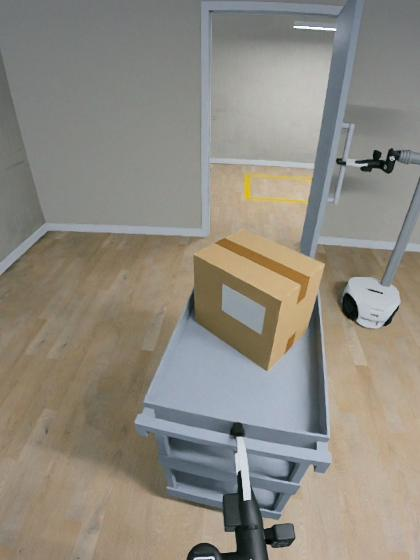

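Call:
move(blocking=false, r2={"base":{"rotate_rad":-0.1},"pace":"slow"}, cameras=[])

Call:
wait(seconds=2, cameras=[])

Call:
move(blocking=false, r2={"base":{"translate_m":0.2,"strafe_m":-0.05},"pace":"slow"}, cameras=[])

Call:
wait(seconds=5, cameras=["r2_head_camera"])

Scene clock: 1361.30 s.
move: r2 moving
r1: as last shown
r1.lidar_m: 0.39 3.20 1.10 1.94 2.78 1.70 1.53 1.51 1.18 1.05 0.73 0.50
r1.servo_current: wrist_yaw_rad=72(78) wrist_pitch_rad=39(46) wrist_roll_rad=39(59) gripper_m=65(72)
r1.contact_limits: translate_m 0.7
r1.wrist_depth_mm: - - - 164 230 222 213 / - - - 164 230 222 216 / - - - 165 230 222 215 / - - - 165 233 224 216 / - - - 249 234 224 216 / - - - 167 177 222 216 / - - 166 163 231 220 216
r2.base_odometry: x=-0.434 y=-1.400 heading=-2.048
r2.turned_by_wheels: -0.090
r2.turned_by_imu: -0.087
r2.base_tilt: forward=-0.6 right=+0.1
r2.lidar_m: 0.41 0.44 2.22 2.16 2.31 2.89 2.84 3.01 2.65 2.57 2.73 0.40
r2.base_status: rotate_rad moving
r2.joint_positions: lift_m=+0.688 arm_m=+0.000 wrist_yaw_rad=+0.005 wrist_pitch_rad=+0.005 wrist_roll_rad=+1.570 gripper_m=-0.019
r2.joint_status: not commanded
r2.measured_speeds: translate_m=+0.000 strafe_m=-0.001 rotate_rad=-0.156 lift_m=+0.000 arm_m=+0.000 wrist_yaw_rad=+0.000 wrist_pitch_rad=+0.000 wrist_roll_rad=+0.000
r2.motor_effort: lift_m=+21(21) arm_m=-4(4) wheel_0=+10(10) wheel_1=+5(8) wheel_2=+8(10)
r2.servo_current: wrist_yaw_rad=33(52) wrist_pitch_rad=46(52) wrist_roll_rad=52(65) gripper_m=78(85)
r2.hand_pose: x=+0.4597 y=-0.0860 z=+0.8645 quat_wxyz=(+0.708, +0.707, +0.004, +0.000) (m; r2's base frame)
r2.wrist_depth_mm: - - - 150 206 1537 1078 / - - 564 153 211 741 - / - 517 473 156 216 831 - / - 492 469 163 222 842 - / - - 535 168 229 - - / - - 186 172 180 - - / - - - - 242 1661 504
pictures: none
No camera images: "cameras" was empty.

Scene clock: 1361.73 s.
earlier move: r2 done
r1.base_odometry: x=-2.678 y=+1.846 heading=-0.197
r1.turned_by_wheels: +0.000
r1.turned_by_imu: +0.000
r1.base_tilt: forward=-1.6 right=+1.3
r1.lidar_m: 0.40 3.21 1.13 1.99 2.80 1.70 1.52 1.51 1.19 1.04 0.72 0.49
r1.base_status: not commanded
r1.joint_positions: lift_m=+0.920 arm_m=+0.000 wrist_yaw_rad=+0.341 wrist_pitch_rad=+0.002 wrist_roll_rad=+0.000 gripper_m=-0.024
r1.joint_status: not commanded
r1.measured_speeds: all 0
r1.motor_effort: lift_m=+24(24) arm_m=-8(8) wheel_0=-17(18) wheel_1=-6(6) wheel_2=+0(0)
r1.servo_current: wrist_yaw_rad=65(78) wrist_pitch_rad=33(46) wrist_roll_rad=46(65) gripper_m=65(72)
r1.contact_limits: translate_m 0.7
r1.hand_pose: x=+0.4723 y=+0.0139 z=+1.0972 quat_wxyz=(+0.986, +0.000, +0.001, +0.169) (m; r1's base frame)
r1.wrist_depth_mm: - - - 164 231 222 214 / - - - 165 231 221 215 / - - - 165 231 223 215 / - - - 166 233 224 216 / - - - 249 234 224 216 / - - - 167 177 223 217 / - - 166 163 231 220 217
r2.base_odometry: x=-0.434 y=-1.400 heading=-2.057
r2.turned_by_wheels: -0.009
r2.turned_by_imu: -0.009
r2.base_tilt: forward=-0.7 right=+0.1
r2.lidar_m: 0.41 0.43 2.24 2.17 2.27 2.92 2.84 3.01 2.62 2.57 2.74 0.41
r2.base_status: done
r2.joint_positions: lift_m=+0.688 arm_m=+0.000 wrist_yaw_rad=+0.003 wrist_pitch_rad=+0.005 wrist_roll_rad=+1.570 gripper_m=-0.019
r2.joint_status: not commanded
r2.measured_speeds: all 0
r2.motor_effort: lift_m=+21(21) arm_m=-4(4) wheel_0=+4(10) wheel_1=+5(8) wheel_2=+4(10)
r2.servo_current: wrist_yaw_rad=46(52) wrist_pitch_rad=46(52) wrist_roll_rad=52(65) gripper_m=78(85)
r2.hand_pose: x=+0.4596 y=-0.0866 z=+0.8645 quat_wxyz=(+0.708, +0.707, +0.003, -0.001) (m; r2's base frame)
r2.wrist_depth_mm: - - - 153 211 1537 1138 / - - 1756 157 216 768 - / - - 492 160 220 820 - / - 484 462 164 224 842 - / - - 525 168 229 - - / - - 186 172 178 - - / - - - - 240 1708 -
wait: 0.43 of 2 s (r2 has come to rest)
pictures: none
No camera images: "cameras" was empty.

Scene clock: 1362.23 s.
move: r2 moving
r1: as last shown
r1.lidar_m: 0.38 3.21 1.11 1.94 2.79 1.72 1.52 1.51 1.19 1.02 0.74 0.49
r1.motor_effort: lift_m=+24(24) arm_m=-8(8) wheel_0=-17(17) wheel_1=-6(6) wheel_2=+0(0)
r1.servo_current: wrist_yaw_rad=65(78) wrist_pitch_rad=39(46) wrist_roll_rad=39(52) gripper_m=52(65)
r1.contact_limits: translate_m 0.7
r1.wrist_depth_mm: - - - 164 231 222 214 / - - - 165 232 222 215 / - - - 166 230 224 215 / - - - 165 233 224 215 / - - - 250 234 223 216 / - - - 167 177 223 216 / - - 167 163 231 220 216
r2.base_odometry: x=-0.442 y=-1.409 heading=-2.057
r2.turned_by_wheels: +0.000
r2.turned_by_imu: +0.000
r2.base_tilt: forward=-0.7 right=+0.1
r2.lidar_m: 0.40 0.46 2.26 2.17 2.29 2.91 2.85 3.02 2.65 2.57 2.73 0.43
r2.base_status: translate_m moving; strafe_m moving
r2.joint_positions: lift_m=+0.688 arm_m=+0.000 wrist_yaw_rad=+0.003 wrist_pitch_rad=+0.005 wrist_roll_rad=+1.570 gripper_m=-0.019
r2.joint_status: not commanded
r2.measured_speeds: translate_m=+0.048 strafe_m=-0.012 rotate_rad=-0.001 lift_m=+0.000 arm_m=+0.000 wrist_yaw_rad=+0.000 wrist_pitch_rad=+0.000 wrist_roll_rad=+0.000
r2.motor_effort: lift_m=+21(21) arm_m=-4(4) wheel_0=+13(13) wheel_1=+5(8) wheel_2=-11(11)
r2.servo_current: wrist_yaw_rad=52(59) wrist_pitch_rad=46(46) wrist_roll_rad=46(52) gripper_m=85(85)
r2.hand_pose: x=+0.4596 y=-0.0866 z=+0.8645 quat_wxyz=(+0.708, +0.707, +0.003, -0.001) (m; r2's base frame)
r2.wrist_depth_mm: - - - 154 211 1537 1138 / - - 1756 156 217 759 - / - - 496 160 220 809 - / - 484 462 164 224 831 - / - - 521 167 229 - - / - - 186 171 179 - - / - - - - - 1708 -
pictures: none
No camera images: "cameras" was empty.

Scene clock: 1365.03 s.
earlier move: r2 done
r1.base_odometry: x=-2.678 y=+1.846 heading=-0.197
r1.turned_by_wheels: +0.000
r1.turned_by_imu: +0.000
r1.base_tilt: forward=-1.6 right=+1.3
r1.lidar_m: 0.39 1.18 0.98 1.80 2.84 1.70 1.51 1.52 1.19 1.05 0.71 0.48
r1.base_status: not commanded
r1.joint_positions: lift_m=+0.920 arm_m=+0.000 wrist_yaw_rad=+0.341 wrist_pitch_rad=+0.002 wrist_roll_rad=+0.000 gripper_m=-0.024
r1.joint_status: not commanded
r1.measured_speeds: all 0
r1.motor_effort: lift_m=+24(24) arm_m=-8(8) wheel_0=-17(18) wheel_1=-5(6) wheel_2=+0(0)
r1.servo_current: wrist_yaw_rad=59(85) wrist_pitch_rad=46(52) wrist_roll_rad=52(65) gripper_m=59(65)
r1.contact_limits: translate_m 0.7
r1.hand_pose: x=+0.4723 y=+0.0139 z=+1.0972 quat_wxyz=(+0.986, +0.000, +0.001, +0.169) (m; r1's base frame)
r1.wrist_depth_mm: - - - 164 231 222 214 / - - - 165 231 222 215 / - - - 166 231 223 215 / - - - 166 233 223 215 / - - - 250 234 224 216 / - - - 167 177 223 216 / - - 166 164 231 220 217
r2.base_odometry: x=-0.571 y=-1.553 heading=-2.057
r2.turned_by_wheels: +0.000
r2.turned_by_imu: +0.000
r2.base_tilt: forward=-0.7 right=+0.1
r2.lidar_m: 0.39 0.41 2.28 2.20 2.34 3.12 3.04 3.22 2.60 2.53 2.66 0.42
r2.base_status: done
r2.joint_positions: lift_m=+0.688 arm_m=+0.000 wrist_yaw_rad=-0.002 wrist_pitch_rad=+0.005 wrist_roll_rad=+1.570 gripper_m=-0.019
r2.joint_status: not commanded
r2.measured_speeds: all 0
r2.motor_effort: lift_m=+21(21) arm_m=-3(4) wheel_0=+3(13) wheel_1=+3(8) wheel_2=-7(14)
r2.servo_current: wrist_yaw_rad=46(65) wrist_pitch_rad=46(52) wrist_roll_rad=52(59) gripper_m=78(85)
r2.hand_pose: x=+0.4591 y=-0.0880 z=+0.8645 quat_wxyz=(+0.708, +0.707, +0.001, -0.003) (m; r2's base frame)
r2.wrist_depth_mm: - - - 173 234 1499 1160 / - - - 172 233 1537 - / - - 609 173 234 809 - / - - 459 232 233 842 - / - - 492 172 233 842 - / - - 186 172 180 - - / - - 603 - 232 - -
wait: 2.80 of 5 s (r2 has come to rest)
pictures: r2_head_camera
Images, in order (width x height): r2_head_camera 420x560.

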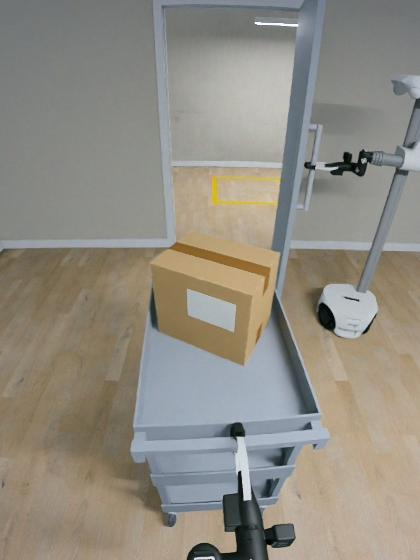

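Call:
move(blocking=false, r2={"base":{"translate_m":0.3,"strafe_m":0.02},"pace":"slow"}, cameras=[])

Call:
wait(seconds=5, cameras=["r2_head_camera","r1_head_left_camera"])

Scene clock: 1376.57 s.
move: r2 moving
r1: as last shown
r1.lidar_m: 0.40 1.15 0.96 1.79 2.79 1.72 1.51 1.52 1.19 1.03 0.72 0.52
r1.motor_effort: lift_m=+24(24) arm_m=-8(8) wheel_0=-18(18) wheel_1=-6(6) wheel_2=+0(0)
r1.servo_current: wrist_yaw_rad=65(78) wrist_pitch_rad=39(46) wrist_roll_rad=59(59) gripper_m=65(65)
r1.contact_limits: translate_m 0.7
r1.wrist_depth_mm: - - - 164 231 222 214 / - - - 165 233 222 216 / - - - 165 231 222 215 / - - - 166 233 224 215 / - - - 249 234 224 216 / - - - 167 177 224 216 / - - 166 163 231 220 217
r2.base_odometry: x=-0.576 y=-1.565 heading=-2.057
r2.turned_by_wheels: +0.000
r2.turned_by_imu: +0.000
r2.base_tilt: forward=-0.6 right=+0.1
r2.lidar_m: 0.38 0.40 2.26 2.21 2.34 3.12 3.06 3.19 2.63 2.52 2.67 0.42
r2.base_status: translate_m moving; strafe_m moving
r2.joint_positions: lift_m=+0.688 arm_m=+0.000 wrist_yaw_rad=-0.002 wrist_pitch_rad=+0.005 wrist_roll_rad=+1.570 gripper_m=-0.019
r2.joint_status: not commanded
r2.measured_speeds: translate_m=+0.050 strafe_m=+0.003 rotate_rad=+0.003 lift_m=+0.000 arm_m=+0.000 wrist_yaw_rad=+0.000 wrist_pitch_rad=+0.000 wrist_roll_rad=+0.000
r2.motor_effort: lift_m=+21(21) arm_m=-4(4) wheel_0=+6(8) wheel_1=+6(6) wheel_2=-13(14)
r2.servo_current: wrist_yaw_rad=33(52) wrist_pitch_rad=46(52) wrist_roll_rad=46(59) gripper_m=78(91)
r2.hand_pose: x=+0.4591 y=-0.0880 z=+0.8645 quat_wxyz=(+0.708, +0.707, +0.001, -0.003) (m; r2's base frame)
r2.wrist_depth_mm: - - - 173 233 1499 1160 / - - - 172 231 1499 549 / - - 609 172 232 820 - / - - 462 232 233 842 - / - - 492 172 233 842 - / - - 187 171 180 - - / - - 597 - 232 - -
pictures: none
No camera images: "cameras" was empty.

Scene clock: 1380.37 s.
earlier move: r2 done
r1.base_odometry: x=-2.678 y=+1.846 heading=-0.197
r1.turned_by_wheels: +0.000
r1.turned_by_imu: +0.000
r1.base_tilt: forward=-1.6 right=+1.3
r1.lidar_m: 0.38 0.79 0.85 4.73 2.79 1.72 1.51 1.52 1.16 1.04 0.70 0.50
r1.base_status: not commanded
r1.joint_positions: lift_m=+0.920 arm_m=+0.000 wrist_yaw_rad=+0.341 wrist_pitch_rad=+0.002 wrist_roll_rad=+0.000 gripper_m=-0.024
r1.joint_status: not commanded
r1.measured_speeds: all 0
r1.motor_effort: lift_m=+24(24) arm_m=-8(8) wheel_0=-17(18) wheel_1=-6(6) wheel_2=+0(0)
r1.servo_current: wrist_yaw_rad=65(85) wrist_pitch_rad=39(52) wrist_roll_rad=65(72) gripper_m=59(72)
r1.contact_limits: translate_m 0.7
r1.hand_pose: x=+0.4723 y=+0.0139 z=+1.0972 quat_wxyz=(+0.986, +0.000, +0.001, +0.169) (m; r1's base frame)
r1.wrist_depth_mm: - - - 164 231 221 213 / - - - 164 232 222 215 / - - - 165 232 223 215 / - - - 166 233 224 216 / 741 - - 250 233 224 216 / 741 - - 167 177 223 217 / 707 854 166 163 230 220 216
r2.base_odometry: x=-0.694 y=-1.827 heading=-2.057
r2.turned_by_wheels: +0.000
r2.turned_by_imu: +0.000
r2.base_tilt: forward=-0.7 right=+0.1
r2.lidar_m: 0.41 0.45 2.24 2.15 2.30 3.27 3.36 3.47 2.65 2.57 1.68 0.43
r2.base_status: done
r2.joint_positions: lift_m=+0.688 arm_m=+0.000 wrist_yaw_rad=-0.002 wrist_pitch_rad=+0.005 wrist_roll_rad=+1.570 gripper_m=-0.019
r2.joint_status: not commanded
r2.measured_speeds: all 0
r2.motor_effort: lift_m=+21(21) arm_m=-3(4) wheel_0=+2(9) wheel_1=+4(8) wheel_2=-6(14)
r2.servo_current: wrist_yaw_rad=46(65) wrist_pitch_rad=46(59) wrist_roll_rad=52(59) gripper_m=78(91)
r2.hand_pose: x=+0.4591 y=-0.0880 z=+0.8645 quat_wxyz=(+0.708, +0.707, +0.001, -0.003) (m; r2's base frame)
r2.wrist_depth_mm: - - - 156 214 1576 1138 / - - 621 159 218 - - / - - 500 163 221 809 - / - 484 459 166 226 831 - / - - 521 169 230 - - / - - 187 171 180 - - / - - - - - 1708 -
wait: 3.80 of 5 s (r2 has come to rest)
pictures: r1_head_left_camera, r2_head_camera
Images, in order (width x height): r1_head_left_camera 420x672, r2_head_camera 420x560.

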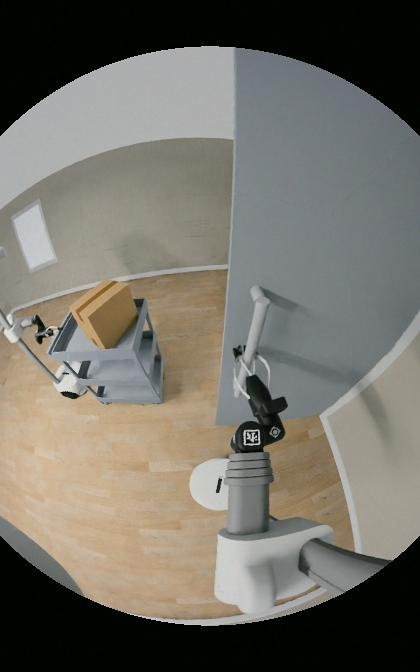

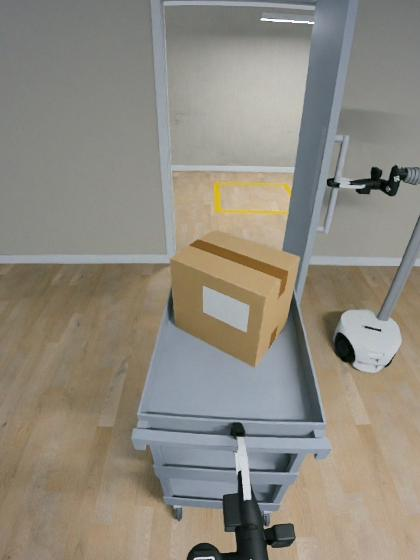

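Call:
move(blocking=false, r2={"base":{"translate_m":0.25,"strafe_m":-0.095},"pace":"slow"}, cameras=[])

Call:
wait(seconds=5, cameras=["r2_head_camera","r1_head_left_camera"])

Scene clock: 1390.73 s.
move: r2 moving
r1: as last shown
r1.lidar_m: 0.40 0.79 0.85 4.72 2.79 1.71 1.51 1.52 1.19 1.03 0.73 0.50
r1.servo_current: wrist_yaw_rad=59(78) wrist_pitch_rad=39(46) wrist_roll_rad=39(65) gripper_m=59(65)
r1.contact_limits: translate_m 0.7
r1.wrist_depth_mm: - - - 164 232 222 213 / - - - 165 232 222 216 / - - - 165 231 224 215 / - - - 166 233 224 216 / 741 - - 251 233 223 216 / 732 - - 167 177 222 216 / 707 798 166 163 231 220 217
r2.base_odometry: x=-0.704 y=-1.836 heading=-2.057
r2.turned_by_wheels: +0.000
r2.turned_by_imu: +0.000
r2.base_tilt: forward=-0.7 right=+0.1
r2.lidar_m: 0.41 0.44 2.25 2.19 2.31 3.29 3.38 3.47 2.65 2.55 1.64 0.41
r2.base_status: translate_m moving; strafe_m moving
r2.joint_positions: lift_m=+0.688 arm_m=+0.000 wrist_yaw_rad=-0.002 wrist_pitch_rad=+0.005 wrist_roll_rad=+1.570 gripper_m=-0.019
r2.joint_status: not commanded
r2.measured_speeds: translate_m=+0.049 strafe_m=-0.019 rotate_rad=+0.001 lift_m=+0.000 arm_m=+0.000 wrist_yaw_rad=+0.000 wrist_pitch_rad=+0.000 wrist_roll_rad=+0.000
r2.motor_effort: lift_m=+21(21) arm_m=-3(4) wheel_0=+4(10) wheel_1=+6(6) wheel_2=-11(13)
r2.servo_current: wrist_yaw_rad=52(59) wrist_pitch_rad=52(52) wrist_roll_rad=46(65) gripper_m=85(85)
r2.hand_pose: x=+0.4591 y=-0.0880 z=+0.8645 quat_wxyz=(+0.708, +0.707, +0.001, -0.003) (m; r2's base frame)
r2.wrist_depth_mm: - - - 156 213 1537 1138 / - - 621 158 217 - - / - - 500 162 221 809 - / - 480 462 166 226 831 - / - - 521 168 230 - - / - - 186 171 179 - - / - - - - - 1708 -
pictures: none
No camera images: "cameras" was empty.

Scene clock: 1394.13 s.
earlier move: r2 done
r1.base_odometry: x=-2.678 y=+1.846 heading=-0.197
r1.turned_by_wheels: +0.000
r1.turned_by_imu: +0.000
r1.base_tilt: forward=-1.6 right=+1.3
r1.lidar_m: 0.40 0.66 0.80 4.72 2.82 1.73 1.50 1.52 1.19 1.04 0.74 0.51
r1.base_status: not commanded
r1.joint_positions: lift_m=+0.920 arm_m=+0.000 wrist_yaw_rad=+0.341 wrist_pitch_rad=+0.002 wrist_roll_rad=+0.000 gripper_m=-0.024
r1.joint_status: not commanded
r1.measured_speeds: all 0
r1.motor_effort: lift_m=+24(24) arm_m=-8(8) wheel_0=-17(18) wheel_1=-6(6) wheel_2=+0(0)
r1.servo_current: wrist_yaw_rad=59(78) wrist_pitch_rad=33(52) wrist_roll_rad=46(65) gripper_m=59(72)
r1.contact_limits: translate_m 0.7
r1.hand_pose: x=+0.4723 y=+0.0139 z=+1.0972 quat_wxyz=(+0.986, +0.000, +0.001, +0.169) (m; r1's base frame)
r1.wrist_depth_mm: - - - 163 230 221 214 / - - - 165 231 221 216 / - - - 165 230 223 214 / - - - 166 233 224 216 / 549 654 715 250 235 224 216 / 544 621 699 167 177 223 216 / 549 597 158 163 230 220 216
r2.base_odometry: x=-0.894 y=-2.004 heading=-2.057
r2.turned_by_wheels: +0.001
r2.turned_by_imu: +0.002
r2.base_tilt: forward=-0.7 right=+0.1
r2.lidar_m: 0.40 0.44 2.31 2.27 2.41 3.41 3.65 3.35 2.55 2.47 1.31 0.43
r2.base_status: done
r2.joint_positions: lift_m=+0.688 arm_m=+0.000 wrist_yaw_rad=+0.000 wrist_pitch_rad=+0.005 wrist_roll_rad=+1.570 gripper_m=-0.019
r2.joint_status: not commanded
r2.measured_speeds: all 0
r2.motor_effort: lift_m=+21(21) arm_m=-3(4) wheel_0=+6(13) wheel_1=+4(7) wheel_2=-4(13)
r2.servo_current: wrist_yaw_rad=59(65) wrist_pitch_rad=39(52) wrist_roll_rad=39(65) gripper_m=78(91)
r2.hand_pose: x=+0.4593 y=-0.0873 z=+0.8645 quat_wxyz=(+0.708, +0.707, +0.002, -0.002) (m; r2's base frame)
r2.wrist_depth_mm: - - 991 161 220 1537 1160 / - - - 163 222 715 - / - - 530 166 225 809 - / - 473 459 168 229 831 - / - - 512 170 230 831 - / - - 186 172 180 - - / - - - - 236 1708 -
wait: 3.40 of 5 s (r2 has come to rest)
pictures: r1_head_left_camera, r2_head_camera
Images, in order (width x height): r1_head_left_camera 420x672, r2_head_camera 420x560.

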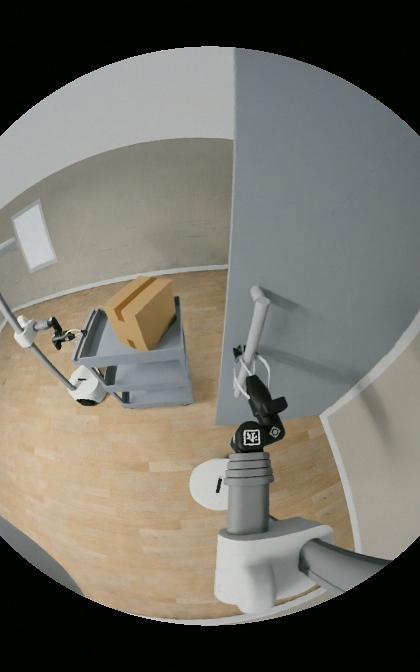

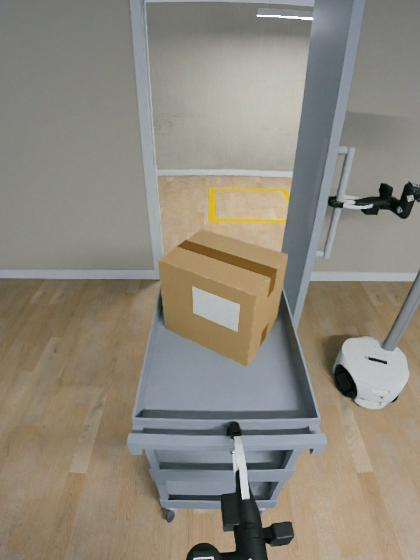

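Call:
zoom_image(camera="r2_head_camera", region=[240, 200, 340, 340])

Scaled by 3.600 from the camera's 420x560 image, which has a finer 1200x1600 frame.

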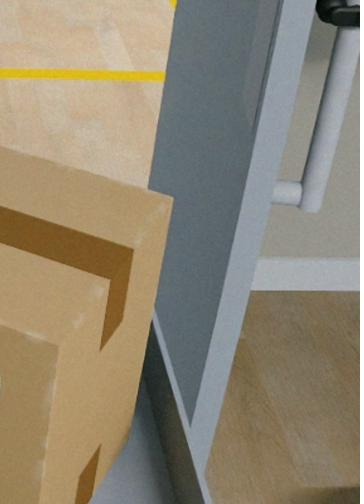

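Call:
move(blocking=false, r2={"base":{"translate_m":0.25,"strafe_m":-0.035},"pace":"slow"}, cameras=[])

Call:
wait(seconds=5, cameras=["r2_head_camera","r1_head_left_camera","r1_head_camera"])

Scene clock: 1412.63 s.
move: r2 moving
r1: as last shown
r1.base_tilt: forward=-1.5 right=+1.3
r1.lidar_m: 0.40 0.67 0.81 4.72 2.79 1.71 1.50 1.52 1.19 1.03 0.74 0.50
r1.servo_current: wrist_yaw_rad=52(78) wrist_pitch_rad=33(52) wrist_roll_rad=46(52) gripper_m=65(65)
r1.contact_limits: translate_m 0.7
r1.wrist_depth_mm: - - - 164 231 222 214 / - - - 164 232 223 216 / - - - 166 230 223 214 / - - - 166 233 224 215 / 549 634 715 250 234 224 216 / 535 609 691 166 177 223 217 / 539 591 159 163 232 220 216
r2.base_odometry: x=-0.902 y=-2.014 heading=-2.056
r2.turned_by_wheels: +0.000
r2.turned_by_imu: +0.001
r2.base_tilt: forward=-0.7 right=+0.1
r2.lidar_m: 0.40 0.42 2.34 2.26 2.40 3.44 3.66 3.38 2.55 2.50 1.31 0.44
r2.base_status: translate_m moving; strafe_m moving
r2.joint_positions: lift_m=+0.688 arm_m=+0.000 wrist_yaw_rad=+0.000 wrist_pitch_rad=+0.005 wrist_roll_rad=+1.570 gripper_m=-0.019
r2.joint_status: not commanded
r2.measured_speeds: translate_m=+0.050 strafe_m=-0.007 rotate_rad=+0.001 lift_m=+0.000 arm_m=+0.000 wrist_yaw_rad=+0.000 wrist_pitch_rad=+0.000 wrist_roll_rad=+0.000
r2.motor_effort: lift_m=+21(21) arm_m=-3(4) wheel_0=+9(11) wheel_1=+6(7) wheel_2=-11(11)
r2.servo_current: wrist_yaw_rad=59(59) wrist_pitch_rad=46(52) wrist_roll_rad=46(52) gripper_m=78(91)
r2.hand_pose: x=+0.4593 y=-0.0873 z=+0.8645 quat_wxyz=(+0.708, +0.707, +0.002, -0.002) (m; r2's base frame)
r2.wrist_depth_mm: - - 991 161 220 1661 1138 / - - - 163 223 - - / - - 535 166 225 831 - / - 473 459 226 229 820 - / - 1983 508 169 231 842 - / - - 187 171 179 - - / - - - - 237 1661 -
pictures: none
No camera images: "cameras" was empty.

Scene clock: 1415.93 s.
earlier move: r2 done
r1.base_odometry: x=-2.678 y=+1.846 heading=-0.197
r1.turned_by_wheels: +0.000
r1.turned_by_imu: +0.000
r1.base_tilt: forward=-1.6 right=+1.3
r1.lidar_m: 0.38 0.62 0.74 4.73 2.77 1.70 1.51 1.51 1.22 1.04 0.73 0.50
r1.base_status: not commanded
r1.joint_positions: lift_m=+0.920 arm_m=+0.000 wrist_yaw_rad=+0.341 wrist_pitch_rad=+0.002 wrist_roll_rad=+0.000 gripper_m=-0.024
r1.joint_status: not commanded
r1.measured_speeds: all 0
r1.motor_effort: lift_m=+24(24) arm_m=-8(8) wheel_0=-17(18) wheel_1=-6(6) wheel_2=+0(0)
r1.servo_current: wrist_yaw_rad=59(91) wrist_pitch_rad=46(52) wrist_roll_rad=46(65) gripper_m=59(65)
r1.contact_limits: translate_m 0.7
r1.hand_pose: x=+0.4723 y=+0.0139 z=+1.0972 quat_wxyz=(+0.986, +0.000, +0.001, +0.169) (m; r1's base frame)
r1.wrist_depth_mm: - - - 164 231 222 213 / - - - 164 231 222 216 / - - - 166 231 223 215 / - - - 166 233 223 216 / - - 477 250 233 224 216 / - 554 462 167 177 222 216 / - 539 159 164 232 220 217
r2.base_odometry: x=-1.042 y=-2.208 heading=-2.057
r2.turned_by_wheels: +0.000
r2.turned_by_imu: -0.001
r2.base_tilt: forward=-0.7 right=+0.1
r2.lidar_m: 0.41 0.43 2.38 2.28 2.41 3.43 3.94 3.36 2.53 2.45 1.09 0.42
r2.base_status: done
r2.joint_positions: lift_m=+0.688 arm_m=+0.000 wrist_yaw_rad=-0.001 wrist_pitch_rad=+0.005 wrist_roll_rad=+1.570 gripper_m=-0.019
r2.joint_status: not commanded
r2.measured_speeds: all 0
r2.motor_effort: lift_m=+21(21) arm_m=-3(4) wheel_0=+2(11) wheel_1=+4(8) wheel_2=-7(13)
r2.servo_current: wrist_yaw_rad=46(59) wrist_pitch_rad=39(52) wrist_roll_rad=46(65) gripper_m=78(91)
r2.hand_pose: x=+0.4592 y=-0.0877 z=+0.8645 quat_wxyz=(+0.708, +0.707, +0.002, -0.002) (m; r2's base frame)
r2.wrist_depth_mm: - - - 162 220 - - / - - - 163 223 - - / - - 535 166 226 820 - / 1756 473 459 229 229 831 - / 1708 - 508 170 230 842 - / - - 187 172 180 - - / - 123 - - 236 1576 -
wait: 3.30 of 5 s (r2 has come to rest)
pictures: r1_head_camera, r1_head_left_camera, r2_head_camera
Images, in order (width x height): r1_head_camera 420x560, r1_head_left_camera 420x672, r2_head_camera 420x560.

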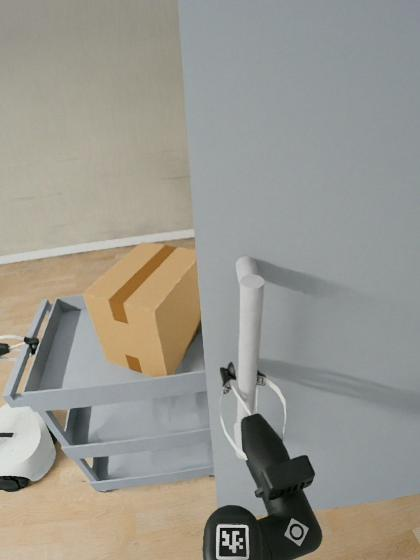

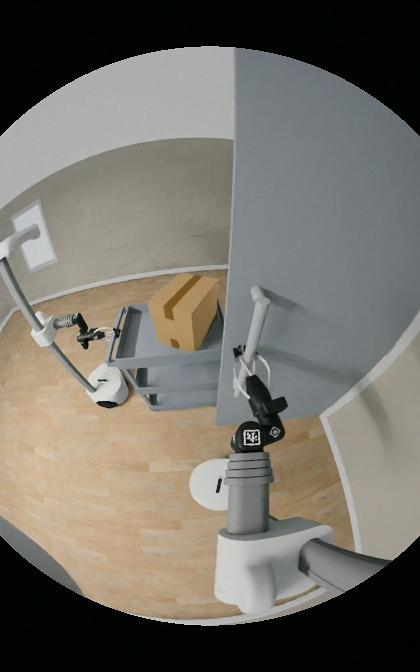

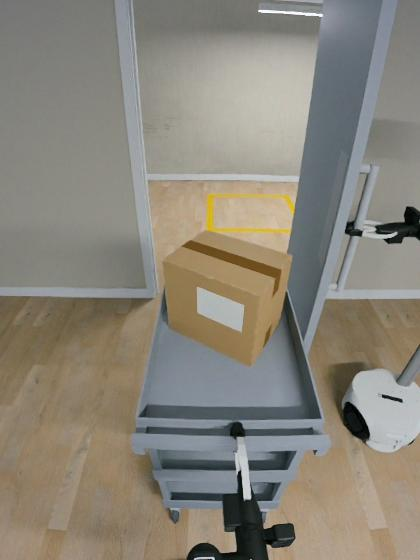

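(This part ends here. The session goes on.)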